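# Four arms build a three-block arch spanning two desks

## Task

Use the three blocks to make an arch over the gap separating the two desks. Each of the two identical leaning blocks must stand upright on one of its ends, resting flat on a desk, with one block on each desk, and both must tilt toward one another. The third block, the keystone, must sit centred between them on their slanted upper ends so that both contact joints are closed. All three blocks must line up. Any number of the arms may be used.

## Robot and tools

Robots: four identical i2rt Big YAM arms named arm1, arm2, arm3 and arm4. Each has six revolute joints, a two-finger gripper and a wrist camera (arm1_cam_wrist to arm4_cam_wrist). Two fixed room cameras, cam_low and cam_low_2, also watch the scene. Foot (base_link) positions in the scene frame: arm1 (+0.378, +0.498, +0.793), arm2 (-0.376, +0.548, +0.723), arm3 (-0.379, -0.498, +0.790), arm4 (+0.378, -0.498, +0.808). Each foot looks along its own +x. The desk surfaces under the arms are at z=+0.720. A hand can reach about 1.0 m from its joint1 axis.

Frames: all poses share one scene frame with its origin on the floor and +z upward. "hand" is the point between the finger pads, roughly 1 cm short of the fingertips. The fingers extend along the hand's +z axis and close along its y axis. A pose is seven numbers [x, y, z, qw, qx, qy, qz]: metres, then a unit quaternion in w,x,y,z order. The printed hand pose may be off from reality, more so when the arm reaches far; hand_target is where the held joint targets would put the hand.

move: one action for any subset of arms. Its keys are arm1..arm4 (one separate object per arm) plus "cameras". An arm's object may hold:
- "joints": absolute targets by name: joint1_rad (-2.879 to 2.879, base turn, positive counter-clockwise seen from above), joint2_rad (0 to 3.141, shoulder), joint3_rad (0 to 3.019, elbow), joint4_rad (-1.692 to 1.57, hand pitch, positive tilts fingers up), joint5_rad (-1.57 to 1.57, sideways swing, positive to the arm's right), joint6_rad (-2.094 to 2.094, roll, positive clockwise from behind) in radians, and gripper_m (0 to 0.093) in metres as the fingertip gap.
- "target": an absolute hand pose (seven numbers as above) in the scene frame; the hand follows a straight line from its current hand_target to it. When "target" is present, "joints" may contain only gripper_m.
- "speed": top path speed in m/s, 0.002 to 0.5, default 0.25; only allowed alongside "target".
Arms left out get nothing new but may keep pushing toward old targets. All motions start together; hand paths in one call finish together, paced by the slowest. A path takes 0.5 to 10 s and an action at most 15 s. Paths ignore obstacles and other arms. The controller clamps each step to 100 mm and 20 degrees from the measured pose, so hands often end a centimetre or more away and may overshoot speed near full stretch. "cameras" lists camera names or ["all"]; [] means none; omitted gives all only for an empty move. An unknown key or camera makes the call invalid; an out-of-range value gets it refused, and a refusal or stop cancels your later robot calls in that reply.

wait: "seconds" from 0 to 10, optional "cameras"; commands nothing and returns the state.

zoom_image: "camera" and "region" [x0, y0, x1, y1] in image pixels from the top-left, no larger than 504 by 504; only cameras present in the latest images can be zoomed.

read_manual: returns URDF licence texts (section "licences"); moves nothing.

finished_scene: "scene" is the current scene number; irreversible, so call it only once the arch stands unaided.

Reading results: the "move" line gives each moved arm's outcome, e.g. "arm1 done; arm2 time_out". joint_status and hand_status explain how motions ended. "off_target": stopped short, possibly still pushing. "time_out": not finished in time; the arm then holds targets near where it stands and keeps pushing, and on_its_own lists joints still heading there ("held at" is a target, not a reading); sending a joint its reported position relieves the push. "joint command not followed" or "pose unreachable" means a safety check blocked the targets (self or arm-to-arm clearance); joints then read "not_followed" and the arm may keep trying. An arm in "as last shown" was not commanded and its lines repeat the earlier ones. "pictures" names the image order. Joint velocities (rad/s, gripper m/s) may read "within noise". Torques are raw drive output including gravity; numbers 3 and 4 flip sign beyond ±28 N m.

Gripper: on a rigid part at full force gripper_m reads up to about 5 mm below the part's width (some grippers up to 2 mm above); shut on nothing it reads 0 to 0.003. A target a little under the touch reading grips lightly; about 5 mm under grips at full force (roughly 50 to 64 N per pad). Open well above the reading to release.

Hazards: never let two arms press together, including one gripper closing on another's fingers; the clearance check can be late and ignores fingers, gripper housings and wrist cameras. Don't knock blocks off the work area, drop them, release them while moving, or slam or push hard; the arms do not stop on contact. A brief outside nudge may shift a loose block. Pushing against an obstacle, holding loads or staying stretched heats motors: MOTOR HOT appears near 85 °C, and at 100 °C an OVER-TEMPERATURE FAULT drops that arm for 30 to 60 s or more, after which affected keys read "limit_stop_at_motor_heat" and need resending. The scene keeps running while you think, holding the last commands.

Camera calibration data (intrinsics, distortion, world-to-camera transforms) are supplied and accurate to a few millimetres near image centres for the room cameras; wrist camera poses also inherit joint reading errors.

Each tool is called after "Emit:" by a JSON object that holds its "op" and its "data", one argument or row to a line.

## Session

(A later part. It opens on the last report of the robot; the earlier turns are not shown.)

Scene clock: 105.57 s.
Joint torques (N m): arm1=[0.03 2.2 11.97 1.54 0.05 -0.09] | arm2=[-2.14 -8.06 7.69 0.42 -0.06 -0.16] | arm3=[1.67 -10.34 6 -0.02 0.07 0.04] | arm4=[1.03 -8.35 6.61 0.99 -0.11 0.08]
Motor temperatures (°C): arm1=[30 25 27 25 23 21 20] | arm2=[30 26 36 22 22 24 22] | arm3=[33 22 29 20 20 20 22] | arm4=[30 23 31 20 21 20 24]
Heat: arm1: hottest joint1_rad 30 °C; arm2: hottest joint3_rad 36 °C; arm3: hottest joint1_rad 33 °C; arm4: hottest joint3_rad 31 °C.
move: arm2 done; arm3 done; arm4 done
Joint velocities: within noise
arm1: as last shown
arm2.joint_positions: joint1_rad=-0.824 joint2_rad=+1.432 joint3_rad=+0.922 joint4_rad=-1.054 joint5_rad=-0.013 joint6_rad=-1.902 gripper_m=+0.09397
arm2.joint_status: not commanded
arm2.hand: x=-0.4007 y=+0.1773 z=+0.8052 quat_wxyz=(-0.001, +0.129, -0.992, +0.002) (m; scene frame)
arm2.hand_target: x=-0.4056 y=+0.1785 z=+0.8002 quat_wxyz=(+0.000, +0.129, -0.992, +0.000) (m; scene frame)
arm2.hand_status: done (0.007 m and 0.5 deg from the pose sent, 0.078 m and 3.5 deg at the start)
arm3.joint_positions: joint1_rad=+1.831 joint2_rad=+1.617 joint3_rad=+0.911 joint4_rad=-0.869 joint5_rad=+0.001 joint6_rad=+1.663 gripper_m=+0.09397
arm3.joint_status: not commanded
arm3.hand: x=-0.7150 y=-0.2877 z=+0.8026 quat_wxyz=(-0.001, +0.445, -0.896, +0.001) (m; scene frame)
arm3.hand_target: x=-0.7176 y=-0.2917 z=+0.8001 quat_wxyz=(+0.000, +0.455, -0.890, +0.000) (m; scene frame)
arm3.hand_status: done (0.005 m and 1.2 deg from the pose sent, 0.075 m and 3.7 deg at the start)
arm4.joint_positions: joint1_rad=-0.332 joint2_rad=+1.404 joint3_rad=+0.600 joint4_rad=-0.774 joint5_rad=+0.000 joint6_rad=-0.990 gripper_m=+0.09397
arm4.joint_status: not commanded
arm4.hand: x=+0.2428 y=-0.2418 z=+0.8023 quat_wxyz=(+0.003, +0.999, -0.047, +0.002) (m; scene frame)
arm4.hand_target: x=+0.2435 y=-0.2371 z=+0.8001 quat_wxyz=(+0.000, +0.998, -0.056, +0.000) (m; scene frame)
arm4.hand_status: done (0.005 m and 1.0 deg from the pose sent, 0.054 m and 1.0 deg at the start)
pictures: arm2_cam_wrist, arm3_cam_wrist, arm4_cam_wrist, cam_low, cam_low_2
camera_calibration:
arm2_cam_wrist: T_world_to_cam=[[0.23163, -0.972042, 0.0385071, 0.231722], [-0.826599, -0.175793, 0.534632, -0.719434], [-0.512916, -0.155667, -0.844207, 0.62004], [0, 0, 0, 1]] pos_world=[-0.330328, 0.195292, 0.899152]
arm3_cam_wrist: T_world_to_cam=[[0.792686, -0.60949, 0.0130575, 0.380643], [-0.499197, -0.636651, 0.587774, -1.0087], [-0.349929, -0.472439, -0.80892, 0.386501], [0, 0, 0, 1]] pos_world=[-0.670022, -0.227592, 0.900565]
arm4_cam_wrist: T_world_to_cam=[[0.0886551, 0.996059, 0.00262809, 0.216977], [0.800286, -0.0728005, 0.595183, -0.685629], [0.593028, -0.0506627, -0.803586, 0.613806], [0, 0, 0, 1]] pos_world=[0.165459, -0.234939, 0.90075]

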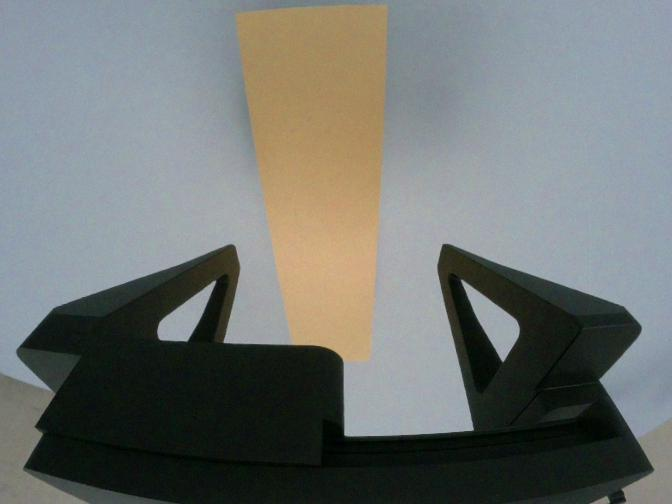

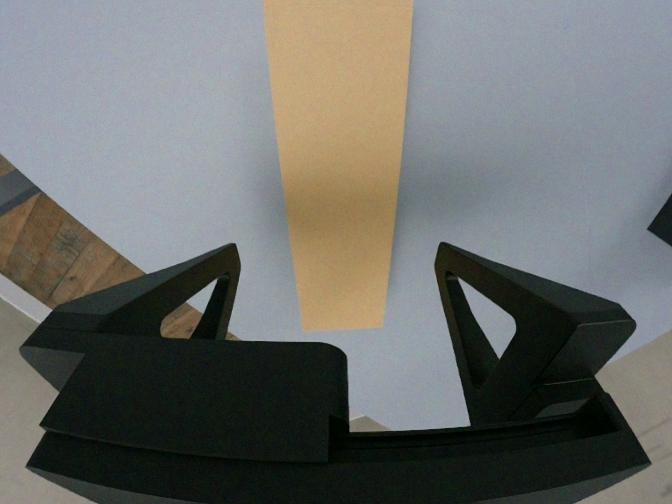

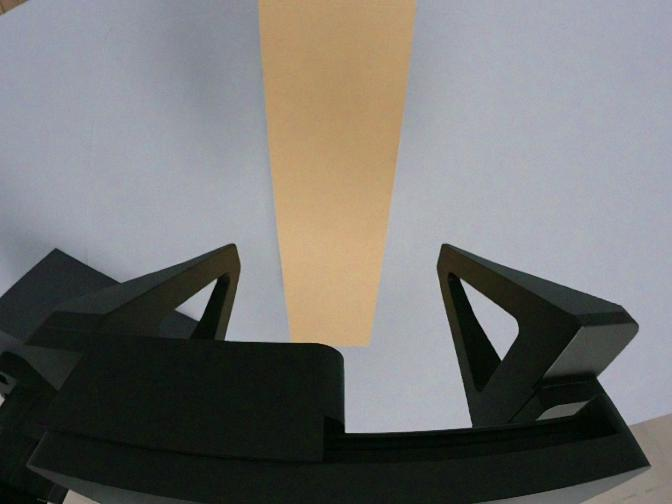

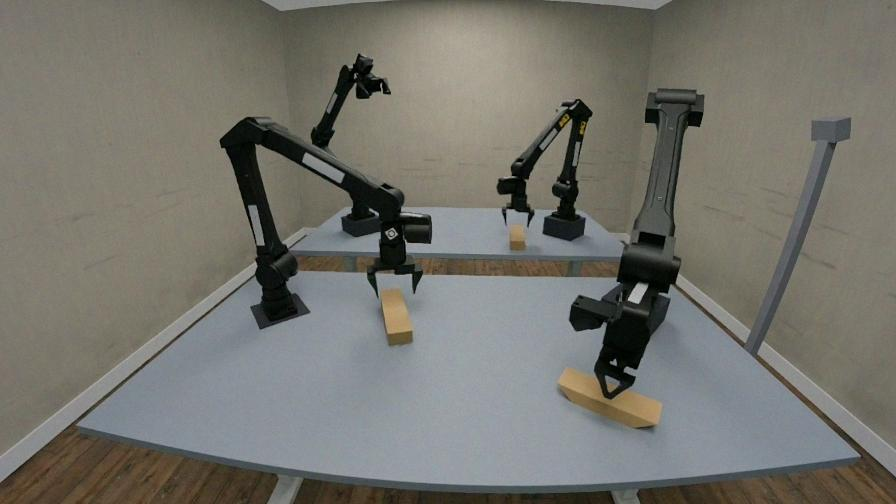

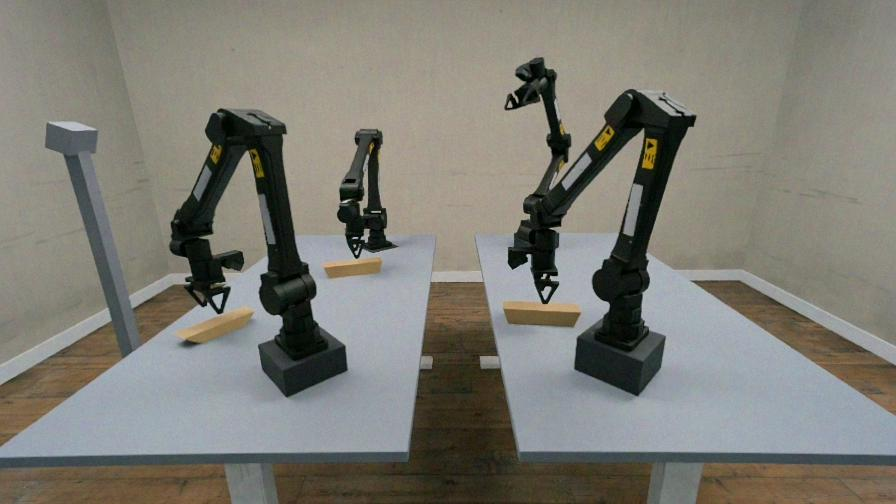

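Emit:
{"op": "move", "data": {
  "arm2": {"target": [-0.4077, 0.185, 0.742, 0, -0.1426, 0.9898, 0], "speed": 0.1},
  "arm3": {"target": [-0.7177, -0.2917, 0.744, 0, -0.4540, 0.8910, 0], "speed": 0.1},
  "arm4": {"target": [0.2435, -0.239, 0.748, 0, 0.99756, -0.06976, 0], "speed": 0.1},
  "cameras": ["arm2_cam_wrist", "arm3_cam_wrist", "arm4_cam_wrist", "cam_low", "cam_low_2"]
}}

Scene clock: 118.10 s.
Joint torques (N m): arm1=[0.03 2.2 11.95 1.52 0.05 -0.08] | arm2=[-2.08 -8.35 6.83 0.34 -0.05 -0.14] | arm3=[1.67 -10.46 4.97 -0.03 0.06 0.1] | arm4=[1.32 -9.17 5.19 1.02 -0.12 0.16]
Motor temperatures (°C): arm1=[30 25 27 25 23 21 20] | arm2=[30 26 35 22 22 24 22] | arm3=[33 22 29 20 20 20 22] | arm4=[30 23 30 20 21 20 24]
Heat: arm1: hottest joint1_rad 30 °C; arm2: hottest joint3_rad 35 °C; arm3: hottest joint1_rad 33 °C; arm4: hottest joint1_rad 30 °C.
move: arm2 done; arm3 done; arm4 done
Joint velocities: within noise
arm1: as last shown
arm2.joint_positions: joint1_rad=-0.829 joint2_rad=+1.515 joint3_rad=+0.831 joint4_rad=-0.877 joint5_rad=-0.013 joint6_rad=-1.933 gripper_m=+0.09397
arm2.joint_status: not commanded
arm2.hand: x=-0.4027 y=+0.1822 z=+0.7479 quat_wxyz=(+0.000, +0.142, -0.990, +0.004) (m; scene frame)
arm2.hand_target: x=-0.4076 y=+0.1849 z=+0.7421 quat_wxyz=(+0.000, +0.142, -0.990, +0.000) (m; scene frame)
arm2.hand_status: done (0.008 m and 0.5 deg from the pose sent, 0.064 m and 1.6 deg at the start)
arm3.joint_positions: joint1_rad=+1.831 joint2_rad=+1.733 joint3_rad=+0.870 joint4_rad=-0.706 joint5_rad=+0.001 joint6_rad=+1.663 gripper_m=+0.09397
arm3.joint_status: not commanded
arm3.hand: x=-0.7166 y=-0.2868 z=+0.7478 quat_wxyz=(+0.000, +0.445, -0.896, -0.001) (m; scene frame)
arm3.hand_target: x=-0.7178 y=-0.2916 z=+0.7441 quat_wxyz=(+0.000, +0.454, -0.891, +0.000) (m; scene frame)
arm3.hand_status: done (0.006 m and 1.2 deg from the pose sent, 0.059 m and 1.2 deg at the start)
arm4.joint_positions: joint1_rad=-0.332 joint2_rad=+1.555 joint3_rad=+0.556 joint4_rad=-0.576 joint5_rad=+0.000 joint6_rad=-0.973 gripper_m=+0.09397
arm4.joint_status: not commanded
arm4.hand: x=+0.2429 y=-0.2419 z=+0.7511 quat_wxyz=(+0.002, +0.998, -0.056, +0.001) (m; scene frame)
arm4.hand_target: x=+0.2436 y=-0.2391 z=+0.7481 quat_wxyz=(+0.000, +0.998, -0.067, +0.000) (m; scene frame)
arm4.hand_status: done (0.004 m and 1.6 deg from the pose sent, 0.054 m and 2.6 deg at the start)
pictures: arm2_cam_wrist, arm3_cam_wrist, arm4_cam_wrist, cam_low, cam_low_2
camera_calibration:
arm2_cam_wrist: T_world_to_cam=[[0.257063, -0.965453, 0.0426513, 0.245037], [-0.821456, -0.195048, 0.535879, -0.684977], [-0.509047, -0.172791, -0.843217, 0.575353], [0, 0, 0, 1]] pos_world=[-0.332786, 0.202384, 0.841761]
arm3_cam_wrist: T_world_to_cam=[[0.792733, -0.609522, 0.00761842, 0.38728], [-0.49647, -0.638347, 0.588244, -0.975485], [-0.353684, -0.470102, -0.808648, 0.339818], [0, 0, 0, 1]] pos_world=[-0.671121, -0.226893, 0.845665]
arm4_cam_wrist: T_world_to_cam=[[0.105364, 0.994422, 0.00482904, 0.211054], [0.799597, -0.0876061, 0.594113, -0.657751], [0.591222, -0.0587366, -0.804367, 0.571617], [0, 0, 0, 1]] pos_world=[0.165746, -0.233925, 0.849549]

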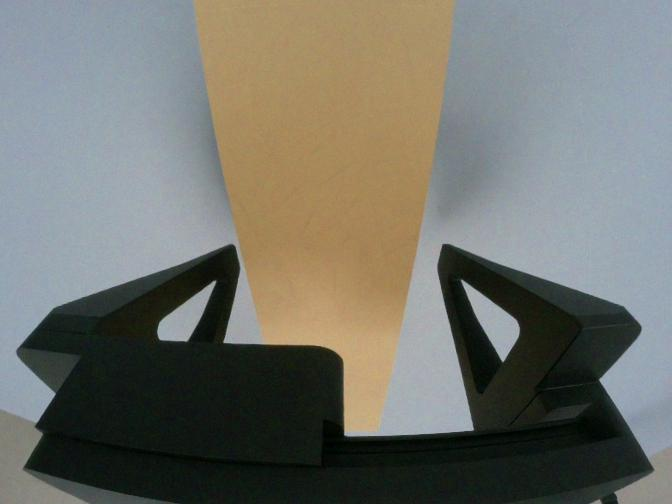

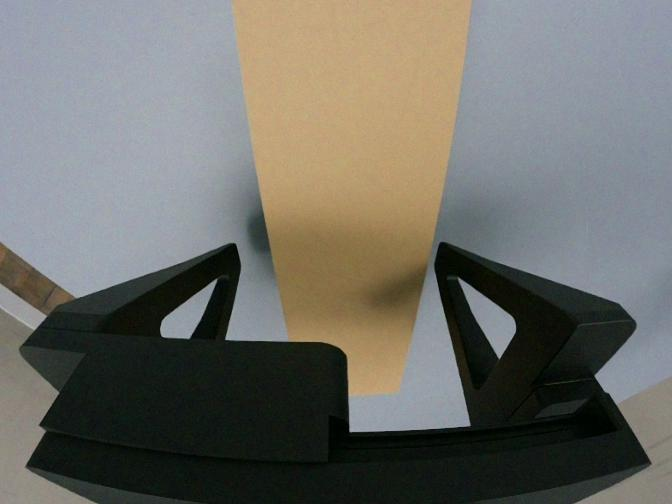

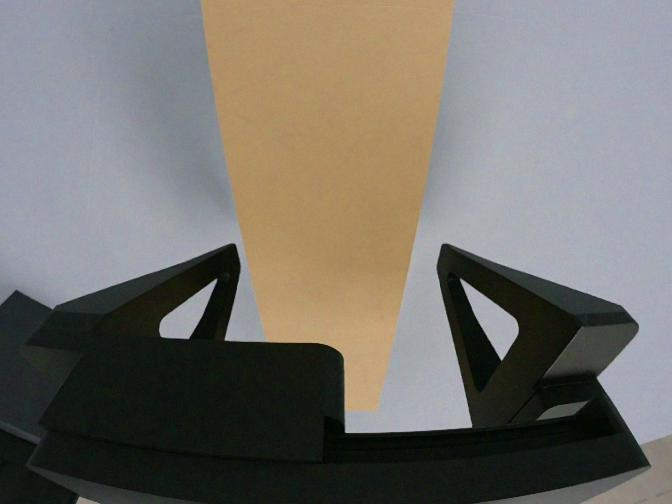

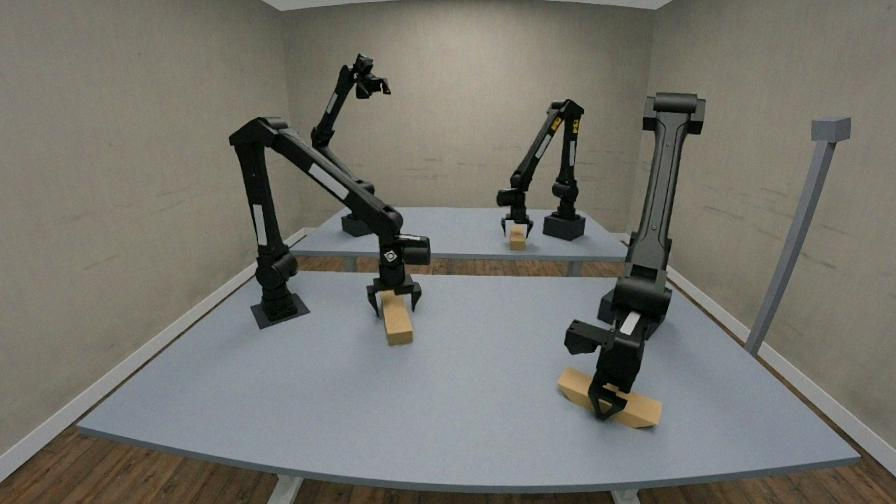

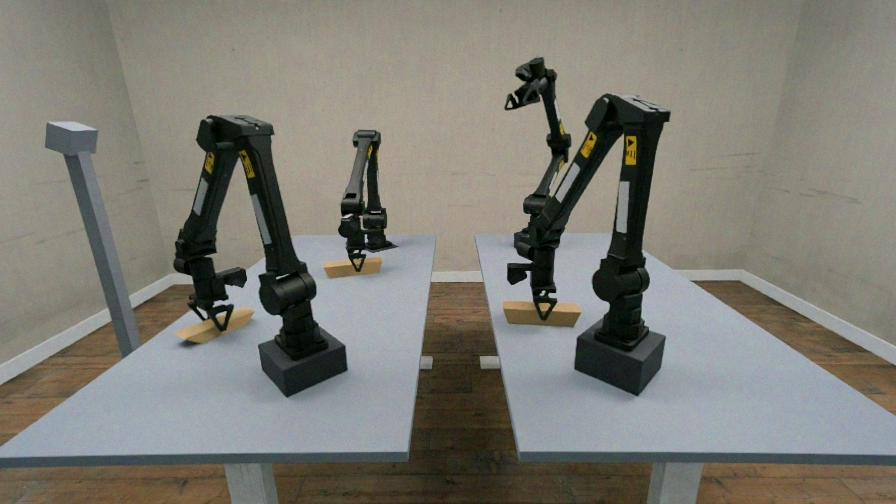

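Emit:
{"op": "move", "data": {
  "arm2": {"joints": {"gripper_m": 0.064}},
  "arm3": {"joints": {"gripper_m": 0.064}},
  "arm4": {"joints": {"gripper_m": 0.064}}
}}

Emit:
{"op": "move", "data": {
  "arm2": {"joints": {"gripper_m": 0.050}},
  "arm3": {"joints": {"gripper_m": 0.050}},
  "arm4": {"joints": {"gripper_m": 0.050}},
  "cameras": ["all"]
}}

Scene clock: 119.80 s.
Joint torques (N m): arm1=[0.03 2.26 11.93 1.52 0.04 -0.08] | arm2=[-1.79 -8.29 6.97 0.29 -0.07 -0.18] | arm3=[1.67 -10.58 5.24 -0.05 0.08 0.09] | arm4=[1.26 -9.17 5.33 1.03 -0.11 0.15]
Motor temperatures (°C): arm1=[30 25 27 25 23 21 20] | arm2=[30 26 35 22 22 24 22] | arm3=[33 22 29 20 20 20 22] | arm4=[30 23 30 20 21 20 24]
Heat: arm1: hottest joint1_rad 30 °C; arm2: hottest joint3_rad 35 °C; arm3: hottest joint1_rad 33 °C; arm4: hottest joint1_rad 30 °C.
move: arm2 done; arm3 done; arm4 done
Joint velocities: within noise
arm1: as last shown
arm2.joint_positions: joint1_rad=-0.830 joint2_rad=+1.515 joint3_rad=+0.828 joint4_rad=-0.877 joint5_rad=-0.013 joint6_rad=-1.935 gripper_m=+0.06417
arm2.joint_status: all done
arm2.hand: x=-0.4032 y=+0.1837 z=+0.7470 quat_wxyz=(+0.000, +0.142, -0.990, +0.003) (m; scene frame)
arm2.hand_target: x=-0.4074 y=+0.1851 z=+0.7421 quat_wxyz=(+0.000, +0.143, -0.990, +0.000) (m; scene frame)
arm2.hand_status: not commanded
arm3.joint_positions: joint1_rad=+1.831 joint2_rad=+1.733 joint3_rad=+0.866 joint4_rad=-0.706 joint5_rad=+0.001 joint6_rad=+1.663 gripper_m=+0.06416
arm3.joint_status: all done
arm3.hand: x=-0.7150 y=-0.2877 z=+0.7469 quat_wxyz=(-0.001, +0.445, -0.896, +0.000) (m; scene frame)
arm3.hand_target: x=-0.7177 y=-0.2916 z=+0.7441 quat_wxyz=(+0.000, +0.454, -0.891, +0.000) (m; scene frame)
arm3.hand_status: not commanded
arm4.joint_positions: joint1_rad=-0.332 joint2_rad=+1.555 joint3_rad=+0.553 joint4_rad=-0.574 joint5_rad=-0.004 joint6_rad=-0.967 gripper_m=+0.06417
arm4.joint_status: all done
arm4.hand: x=+0.2427 y=-0.2432 z=+0.7506 quat_wxyz=(+0.003, +0.998, -0.059, +0.000) (m; scene frame)
arm4.hand_target: x=+0.2428 y=-0.2393 z=+0.7480 quat_wxyz=(+0.001, +0.998, -0.070, -0.002) (m; scene frame)
arm4.hand_status: not commanded
camera_calibration:
arm2_cam_wrist: T_world_to_cam=[[0.25697, -0.965599, 0.0398056, 0.248761], [-0.821601, -0.19659, 0.535093, -0.683792], [-0.50886, -0.170207, -0.843855, 0.574701], [0, 0, 0, 1]] pos_world=[-0.333286, 0.203595, 0.840955]
arm3_cam_wrist: T_world_to_cam=[[0.792689, -0.609526, 0.0110337, 0.382855], [-0.498228, -0.637304, 0.587888, -0.97546], [-0.351301, -0.47151, -0.808867, 0.340634], [0, 0, 0, 1]] pos_world=[-0.669821, -0.227693, 0.844765]
arm4_cam_wrist: T_world_to_cam=[[0.111598, 0.993753, 0.00130141, 0.213427], [0.801116, -0.0907397, 0.591591, -0.656633], [0.588013, -0.0649778, -0.806237, 0.571885], [0, 0, 0, 1]] pos_world=[0.165945, -0.234516, 0.849255]

Scene clock: 120.27 s.
Joint torques (N m): arm1=[0.03 2.26 11.96 1.54 0.04 -0.08] | arm2=[-1.9 -8.35 7.16 0.2 -0.09 -0.16] | arm3=[2.14 -10.4 5.24 -0.01 0.07 0.11] | arm4=[1.2 -9.05 5.52 1.01 0.03 0.14]
Motor temperatures (°C): arm1=[30 25 27 25 23 21 20] | arm2=[30 26 35 22 22 24 22] | arm3=[33 22 29 20 20 20 22] | arm4=[30 23 30 20 21 20 24]
Heat: arm1: hottest joint1_rad 30 °C; arm2: hottest joint3_rad 35 °C; arm3: hottest joint1_rad 33 °C; arm4: hottest joint1_rad 30 °C.
move: arm2 off_target; arm3 off_target; arm4 off_target
Joint velocities: within noise
arm1: as last shown
arm2.joint_positions: joint1_rad=-0.830 joint2_rad=+1.515 joint3_rad=+0.826 joint4_rad=-0.877 joint5_rad=-0.012 joint6_rad=-1.935 gripper_m=+0.05942
arm2.joint_status: gripper_m off_target (ended at +0.05945, target +0.05000)
arm2.hand: x=-0.4034 y=+0.1845 z=+0.7465 quat_wxyz=(+0.000, +0.142, -0.990, +0.002) (m; scene frame)
arm2.hand_target: x=-0.4076 y=+0.1851 z=+0.7420 quat_wxyz=(+0.000, +0.143, -0.990, +0.000) (m; scene frame)
arm2.hand_status: not commanded
arm3.joint_positions: joint1_rad=+1.831 joint2_rad=+1.733 joint3_rad=+0.866 joint4_rad=-0.706 joint5_rad=+0.001 joint6_rad=+1.663 gripper_m=+0.06132
arm3.joint_status: gripper_m off_target (ended at +0.06134, target +0.05000)
arm3.hand: x=-0.7150 y=-0.2877 z=+0.7469 quat_wxyz=(-0.001, +0.445, -0.896, +0.000) (m; scene frame)
arm3.hand_target: x=-0.7177 y=-0.2916 z=+0.7441 quat_wxyz=(+0.000, +0.454, -0.891, +0.000) (m; scene frame)
arm3.hand_status: not commanded
arm4.joint_positions: joint1_rad=-0.332 joint2_rad=+1.555 joint3_rad=+0.550 joint4_rad=-0.574 joint5_rad=-0.009 joint6_rad=-0.965 gripper_m=+0.05836
arm4.joint_status: gripper_m off_target (ended at +0.05839, target +0.05000)
arm4.hand: x=+0.2427 y=-0.2450 z=+0.7500 quat_wxyz=(+0.006, +0.998, -0.060, -0.002) (m; scene frame)
arm4.hand_target: x=+0.2426 y=-0.2394 z=+0.7481 quat_wxyz=(+0.001, +0.998, -0.070, -0.003) (m; scene frame)
arm4.hand_status: not commanded
pictures: arm1_cam_wrist, arm2_cam_wrist, arm3_cam_wrist, arm4_cam_wrist, cam_low, cam_low_2
camera_calibration:
arm2_cam_wrist: T_world_to_cam=[[0.256934, -0.965688, 0.0378299, 0.251034], [-0.820852, -0.197404, 0.535941, -0.683708], [-0.510084, -0.168754, -0.843407, 0.573301], [0, 0, 0, 1]] pos_world=[-0.333291, 0.204202, 0.840457]
arm3_cam_wrist: T_world_to_cam=[[0.792689, -0.609526, 0.0110337, 0.382855], [-0.498228, -0.637304, 0.587888, -0.97546], [-0.351301, -0.47151, -0.808867, 0.340634], [0, 0, 0, 1]] pos_world=[-0.669821, -0.227693, 0.844765]
arm4_cam_wrist: T_world_to_cam=[[0.113078, 0.99358, -0.00346135, 0.218237], [0.80265, -0.089294, 0.589728, -0.655133], [0.585633, -0.0694634, -0.807595, 0.571891], [0, 0, 0, 1]] pos_world=[0.166247, -0.23561, 0.848961]

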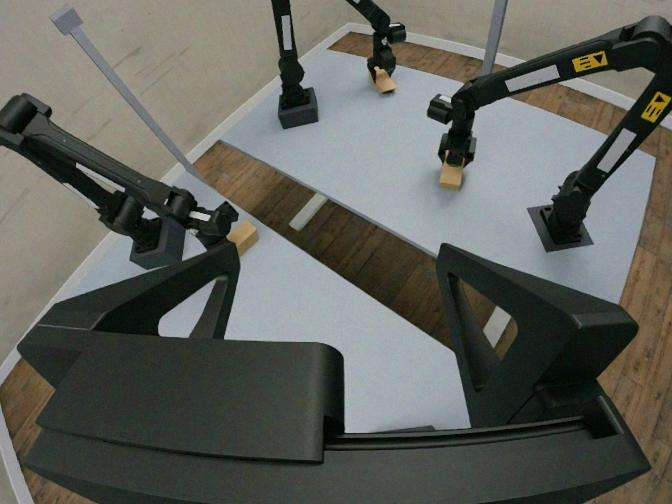

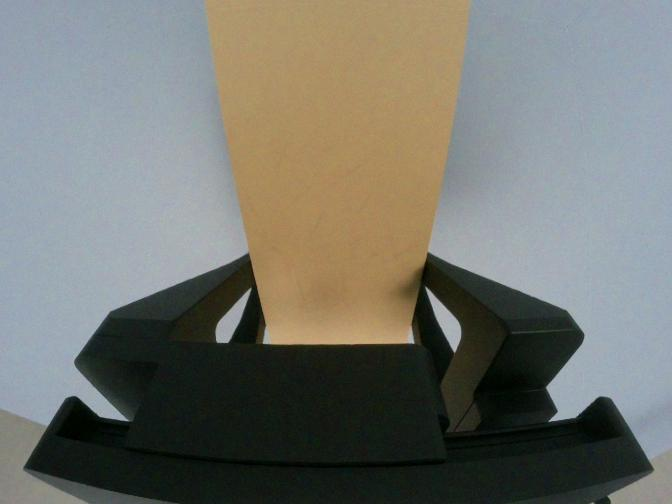

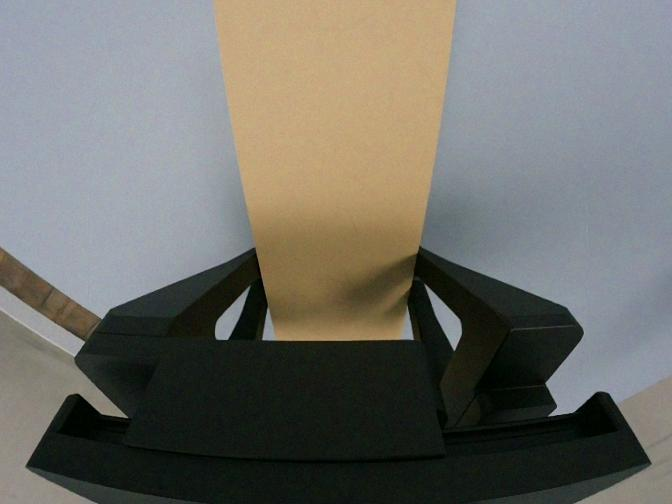

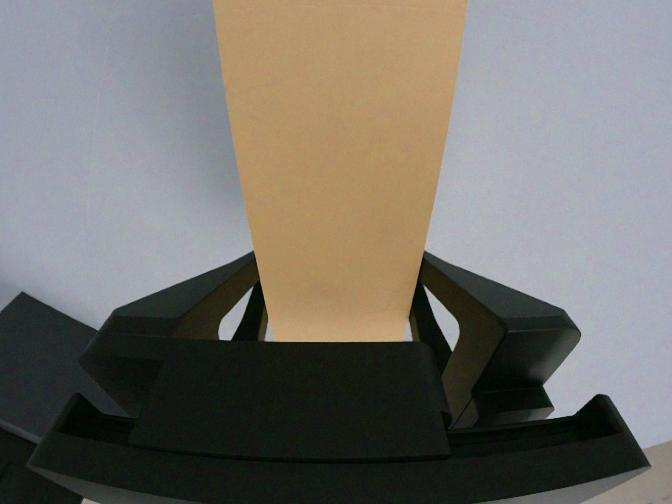

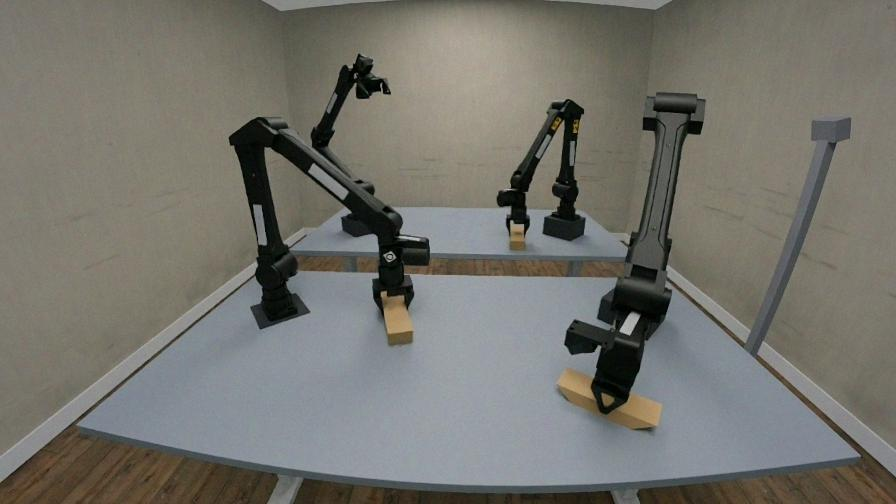

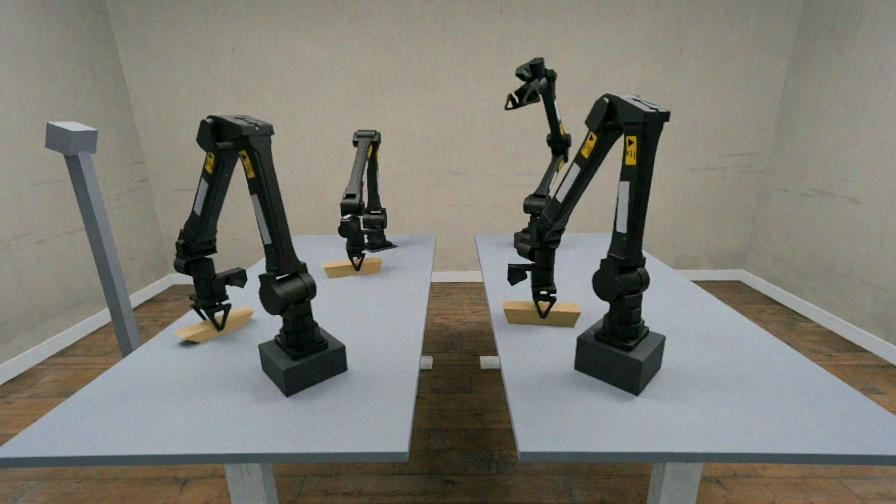

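Emit:
{"op": "move", "data": {
  "arm2": {"target": [-0.40, 0.18, 0.86, 0, -0.1426, 0.9898, 0], "speed": 0.2},
  "arm3": {"target": [-0.70, -0.29, 0.90, 0, -0.4540, 0.8910, 0], "speed": 0.2},
  "arm4": {"target": [0.2435, -0.23, 0.86, 0, 0.99756, -0.06976, 0], "speed": 0.2},
  "cameras": ["arm2_cam_wrist", "arm3_cam_wrist", "arm4_cam_wrist", "cam_low", "cam_low_2"]
}}

Scene clock: 133.53 s.
Joint torques (N m): arm1=[-0.03 2.26 11.93 1.5 0.05 -0.07] | arm2=[-0.73 -9.76 14.13 -0.58 -0.12 -0.02] | arm3=[-0.38 -10.34 12.1 -0.81 0.09 0.01] | arm4=[0.79 -10.46 11.32 -0.49 0.04 -0.01]
Motor temperatures (°C): arm1=[30 25 27 25 23 21 20] | arm2=[30 26 34 22 22 24 23] | arm3=[33 22 29 20 20 20 23] | arm4=[30 23 29 20 21 20 25]
Heat: arm1: hottest joint1_rad 30 °C; arm2: hottest joint3_rad 34 °C; arm3: hottest joint1_rad 33 °C; arm4: hottest joint1_rad 30 °C.
move: arm2 off_target; arm3 off_target; arm4 off_target
Joint velocities: within noise
arm1: as last shown
arm2.joint_positions: joint1_rad=-0.830 joint2_rad=+1.374 joint3_rad=+0.937 joint4_rad=-1.205 joint5_rad=-0.012 joint6_rad=-1.936 gripper_m=+0.05942
arm2.joint_status: not commanded
arm2.hand: x=-0.4007 y=+0.2060 z=+0.8311 quat_wxyz=(-0.008, +0.142, -0.989, -0.035) (m; scene frame)
arm2.hand_target: x=-0.3998 y=+0.1814 z=+0.8603 quat_wxyz=(+0.000, +0.143, -0.990, +0.001) (m; scene frame)
arm2.hand_status: off_target (0.039 m and 4.2 deg from the pose sent, 0.114 m and 0.2 deg at the start)
arm3.joint_positions: joint1_rad=+1.830 joint2_rad=+1.443 joint3_rad=+0.933 joint4_rad=-1.128 joint5_rad=+0.001 joint6_rad=+1.641 gripper_m=+0.06132
arm3.joint_status: not commanded
arm3.hand: x=-0.6815 y=-0.3079 z=+0.8738 quat_wxyz=(-0.017, +0.453, -0.891, +0.028) (m; scene frame)
arm3.hand_target: x=-0.6990 y=-0.2907 z=+0.9002 quat_wxyz=(+0.000, +0.454, -0.891, -0.001) (m; scene frame)
arm3.hand_status: off_target (0.037 m and 3.8 deg from the pose sent, 0.154 m and 1.2 deg at the start)
arm4.joint_positions: joint1_rad=-0.341 joint2_rad=+1.318 joint3_rad=+0.634 joint4_rad=-0.956 joint5_rad=+0.004 joint6_rad=-0.965 gripper_m=+0.05836
arm4.joint_status: not commanded
arm4.hand: x=+0.2537 y=-0.2562 z=+0.8353 quat_wxyz=(+0.029, +0.997, -0.064, +0.020) (m; scene frame)
arm4.hand_target: x=+0.2450 y=-0.2308 z=+0.8598 quat_wxyz=(-0.002, +0.998, -0.070, +0.003) (m; scene frame)
arm4.hand_status: off_target (0.037 m and 4.1 deg from the pose sent, 0.111 m and 1.3 deg at the start)
pictures: arm2_cam_wrist, arm3_cam_wrist, arm4_cam_wrist, cam_low, cam_low_2
camera_calibration:
arm2_cam_wrist: T_world_to_cam=[[0.257569, -0.965652, -0.0342567, 0.328135], [-0.82392, -0.23801, 0.514303, -0.697477], [-0.504791, -0.104244, -0.856924, 0.649604], [0, 0, 0, 1]] pos_world=[-0.331268, 0.218575, 0.926617]
arm3_cam_wrist: T_world_to_cam=[[0.802333, -0.592069, 0.0756035, 0.298143], [-0.517519, -0.626948, 0.582331, -1.05133], [-0.297381, -0.50635, -0.809428, 0.472038], [0, 0, 0, 1]] pos_world=[-0.64292, -0.243594, 0.971764]
arm4_cam_wrist: T_world_to_cam=[[0.122313, 0.991332, -0.0479636, 0.262768], [0.777878, -0.0657387, 0.624967, -0.732403], [0.616397, -0.113751, -0.779176, 0.590662], [0, 0, 0, 1]] pos_world=[0.173498, -0.241449, 0.930561]

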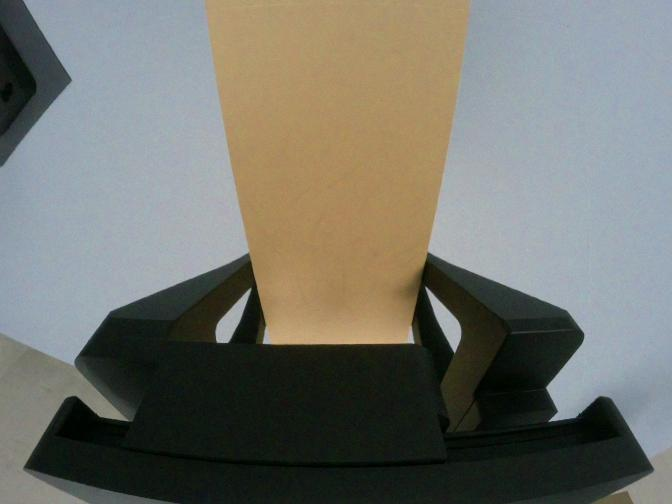

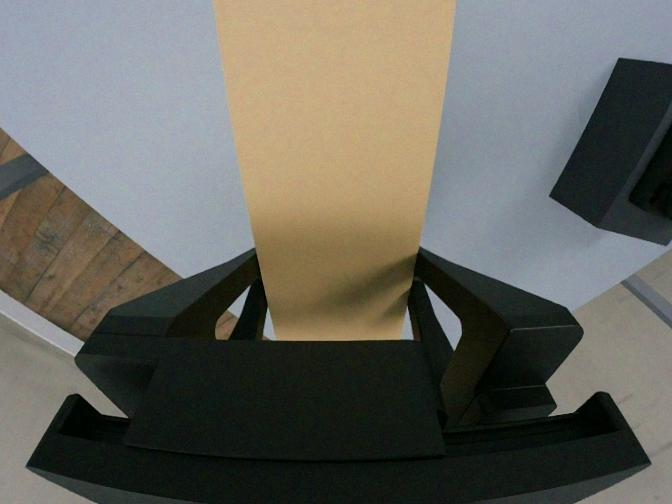

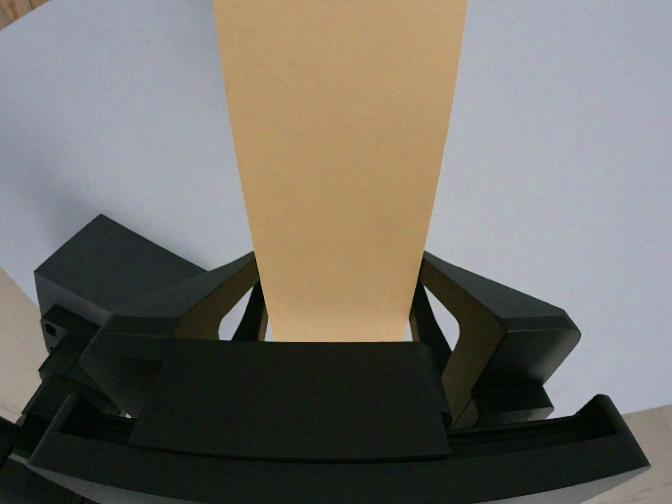

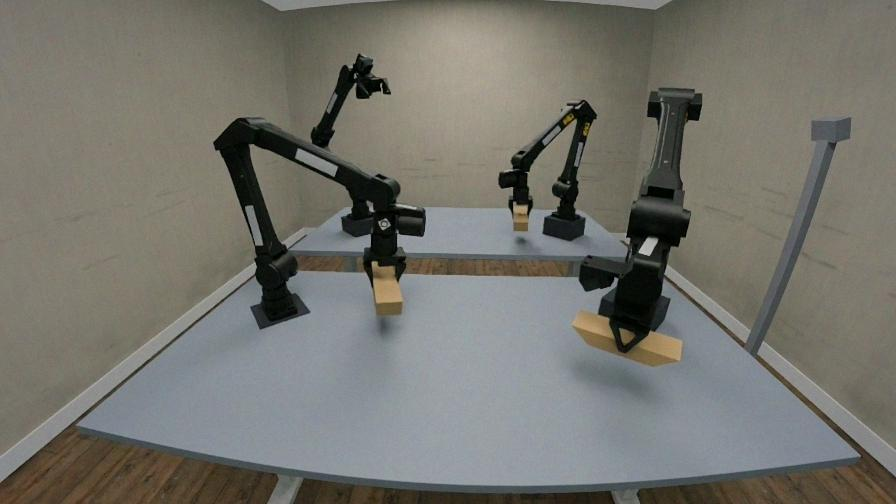

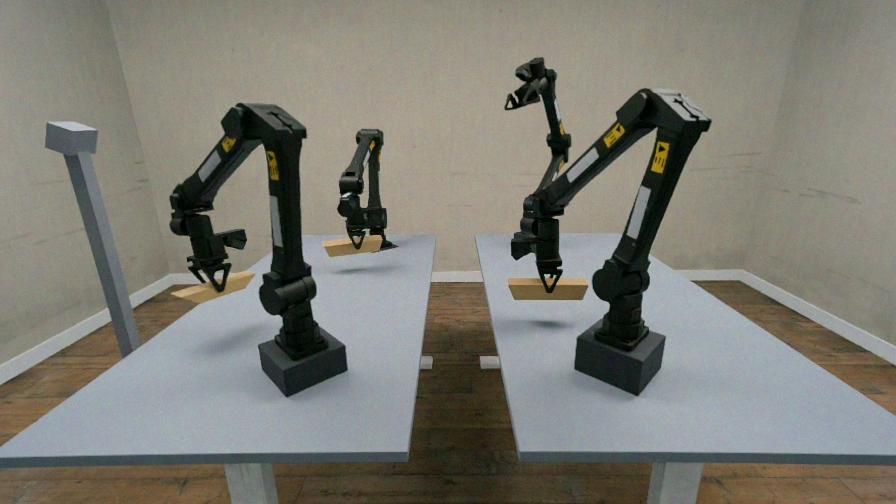

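Emit:
{"op": "move", "data": {
  "arm2": {"target": [-0.15, 0.0, 0.92, 0.5913, 0, 0.8064, 0], "speed": 0.25},
  "arm4": {"target": [0.15, 0.0, 0.92, 0, 0.8064, 0, -0.5913], "speed": 0.25},
  "cameras": ["all"]
}}

Scene clock: 139.13 s.
Joint torques (N m): arm1=[0.09 2.32 11.96 1.51 0.03 -0.08] | arm2=[-0.38 -18.61 11.12 0.91 -1.24 0.07] | arm3=[-0.67 -9.99 12.12 -0.83 0.11 0.05] | arm4=[1.2 -16.91 11.07 1.74 -1.63 0.15]
Motor temperatures (°C): arm1=[30 25 28 25 23 21 20] | arm2=[30 27 35 22 23 24 23] | arm3=[33 22 31 20 20 20 23] | arm4=[29 24 30 20 21 20 25]
Heat: arm1: hottest joint1_rad 30 °C; arm2: hottest joint3_rad 35 °C; arm3: hottest joint1_rad 33 °C; arm4: hottest joint3_rad 30 °C.
move: arm2 off_target; arm4 off_target
Joint velocities: within noise
arm1.joint_positions: joint1_rad=+0.252 joint2_rad=+0.565 joint3_rad=+1.417 joint4_rad=-1.312 joint5_rad=+0.231 joint6_rad=+0.335 gripper_m=+0.09396
arm1.joint_status: not commanded
arm1.hand: x=+0.2345 y=+0.3433 z=+1.3639 quat_wxyz=(-0.255, -0.816, -0.228, +0.467) (m; scene frame)
arm1.hand_target: x=+0.2364 y=+0.3466 z=+1.3781 quat_wxyz=(-0.264, -0.808, -0.223, +0.477) (m; scene frame)
arm1.hand_status: not commanded
arm2.joint_positions: joint1_rad=-0.652 joint2_rad=+1.845 joint3_rad=+1.348 joint4_rad=-0.806 joint5_rad=-1.241 joint6_rad=-1.226 gripper_m=+0.05943
arm2.joint_status: not commanded
arm2.hand: x=-0.1580 y=+0.0066 z=+0.8890 quat_wxyz=(-0.581, -0.023, -0.813, -0.022) (m; scene frame)
arm2.hand_target: x=-0.1501 y=+0.0008 z=+0.9192 quat_wxyz=(-0.591, -0.001, -0.807, -0.002) (m; scene frame)
arm2.hand_status: off_target (0.033 m and 3.9 deg from the pose sent, 0.336 m and 73.3 deg at the start)
arm3.joint_positions: joint1_rad=+1.830 joint2_rad=+1.443 joint3_rad=+0.933 joint4_rad=-1.125 joint5_rad=+0.001 joint6_rad=+1.641 gripper_m=+0.06132
arm3.joint_status: not commanded
arm3.hand: x=-0.6821 y=-0.3075 z=+0.8738 quat_wxyz=(-0.016, +0.453, -0.891, +0.027) (m; scene frame)
arm3.hand_target: x=-0.6997 y=-0.2903 z=+0.9002 quat_wxyz=(+0.001, +0.454, -0.891, -0.003) (m; scene frame)
arm3.hand_status: not commanded
arm4.joint_positions: joint1_rad=-0.682 joint2_rad=+1.836 joint3_rad=+1.063 joint4_rad=-0.515 joint5_rad=-1.221 joint6_rad=-1.188 gripper_m=+0.05836
arm4.joint_status: not commanded
arm4.hand: x=+0.1508 y=-0.0268 z=+0.8918 quat_wxyz=(+0.033, +0.815, -0.020, -0.578) (m; scene frame)
arm4.hand_target: x=+0.1502 y=-0.0018 z=+0.9196 quat_wxyz=(+0.003, +0.807, -0.001, -0.591) (m; scene frame)
arm4.hand_status: off_target (0.039 m and 4.8 deg from the pose sent, 0.289 m and 75.1 deg at the start)
pictures: arm1_cam_wrist, arm2_cam_wrist, arm3_cam_wrist, arm4_cam_wrist, cam_low, cam_low_2
camera_calibration:
arm2_cam_wrist: T_world_to_cam=[[-0.052537, -0.995878, -0.0739371, 0.0615333], [-0.77876, 0.0872052, -0.621231, 0.439654], [0.625119, 0.0249416, -0.780131, 0.910393], [0, 0, 0, 1]] pos_world=[-0.223486, 0.000232954, 0.987902]
arm3_cam_wrist: T_world_to_cam=[[0.802498, -0.592229, 0.0725377, 0.301628], [-0.516055, -0.627923, 0.582581, -1.05095], [-0.299473, -0.504954, -0.809529, 0.471112], [0, 0, 0, 1]] pos_world=[-0.643319, -0.243394, 0.971764]
arm4_cam_wrist: T_world_to_cam=[[-0.000786199, 0.997616, -0.0690109, 0.0881647], [0.825196, -0.0383334, -0.563544, 0.380894], [-0.564846, -0.0573906, -0.823198, 0.943011], [0, 0, 0, 1]] pos_world=[0.218413, -0.0192335, 0.99702]

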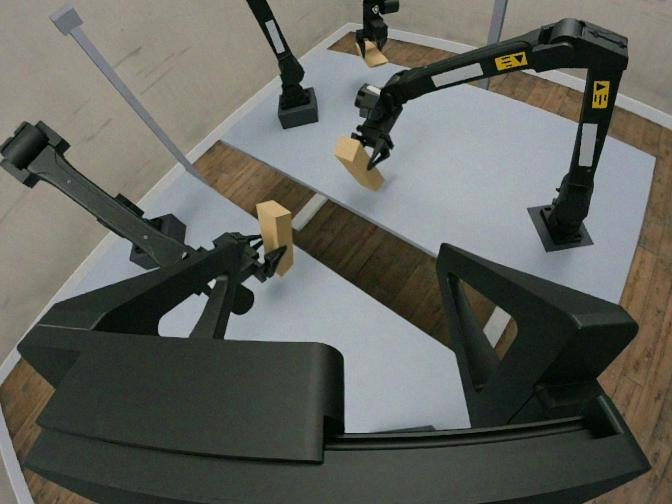

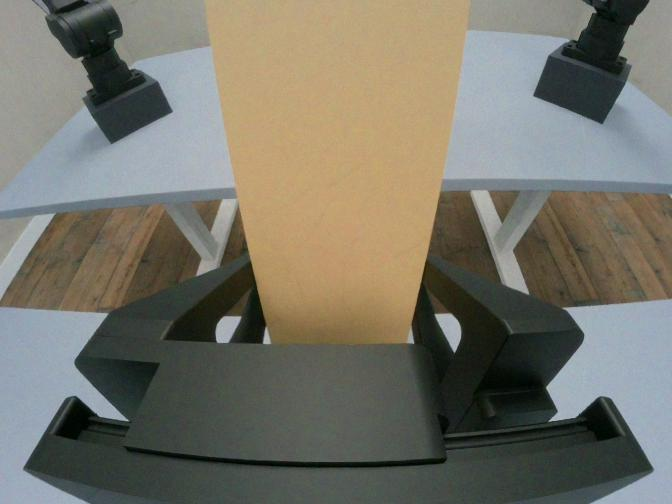

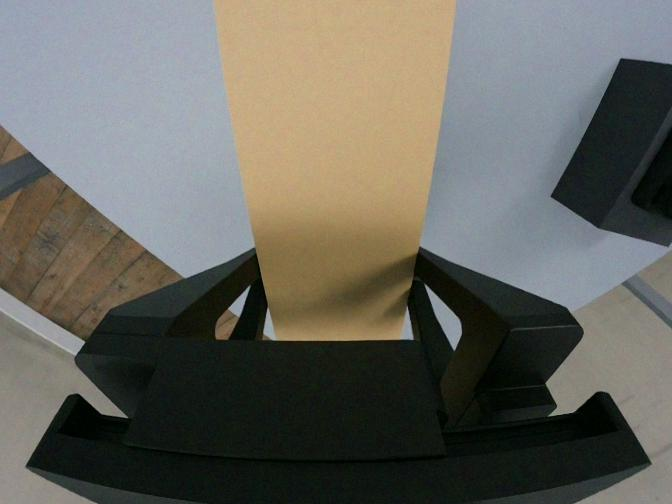

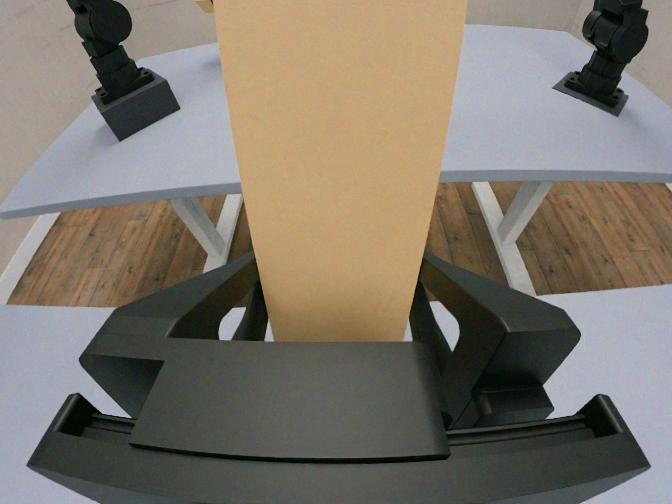

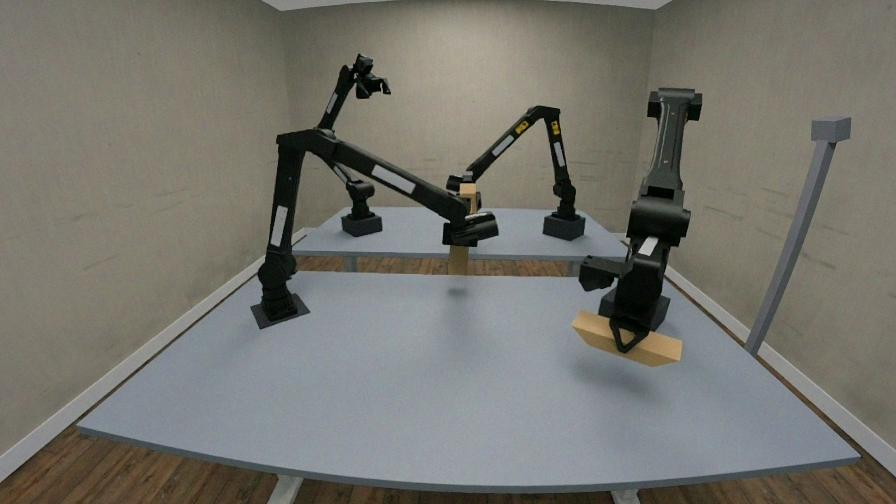

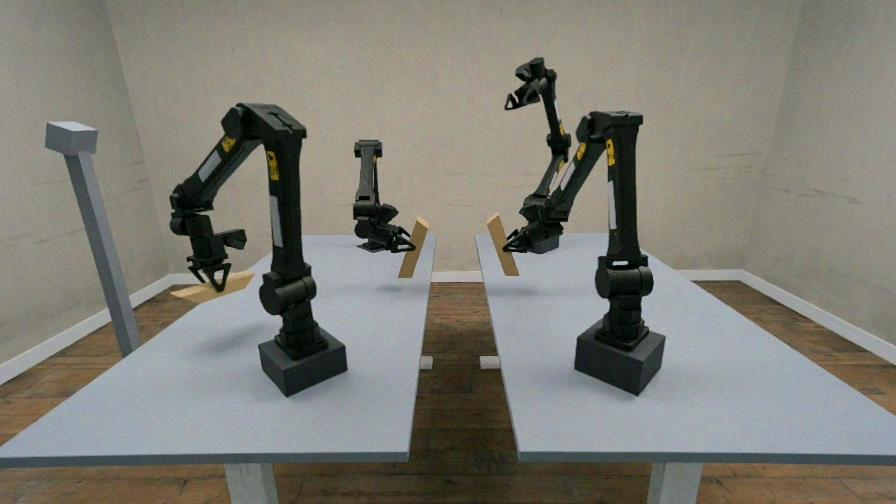

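Emit:
{"op": "zoom_image", "data": {
  "camera": "cam_low_2",
  "region": [340, 170, 580, 310]
}}

Emit:
{"op": "zoom_image", "data": {
  "camera": "cam_low",
  "region": [400, 150, 540, 300]
}}

Emit:
{"op": "zoom_image", "data": {
  "camera": "cam_low_2",
  "region": [150, 240, 290, 320]
}}

Scaled by 2.100 from the camera's 896x504 image, which has a finer 1280x720 frame.

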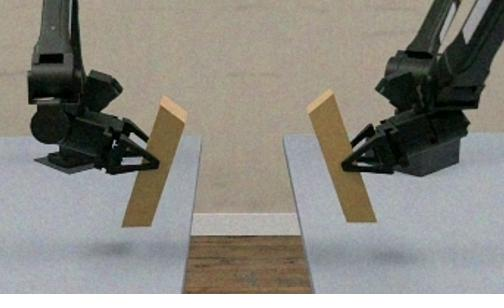

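Scaled by 3.360 from the camera's 896x504 image, which has a finer 1280x720 frame.

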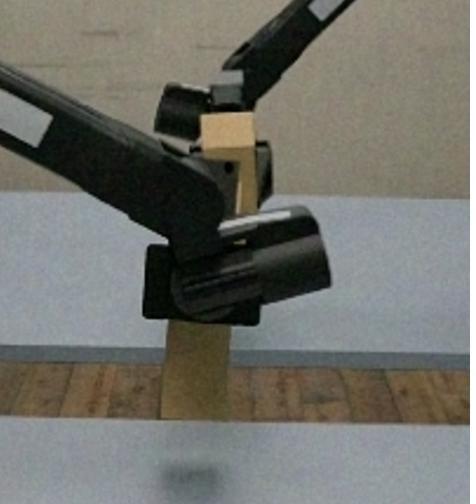

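Scaled by 3.600 from the camera's 896x504 image, which has a finer 1280x720 frame.

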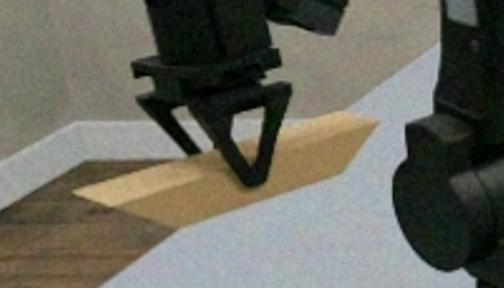

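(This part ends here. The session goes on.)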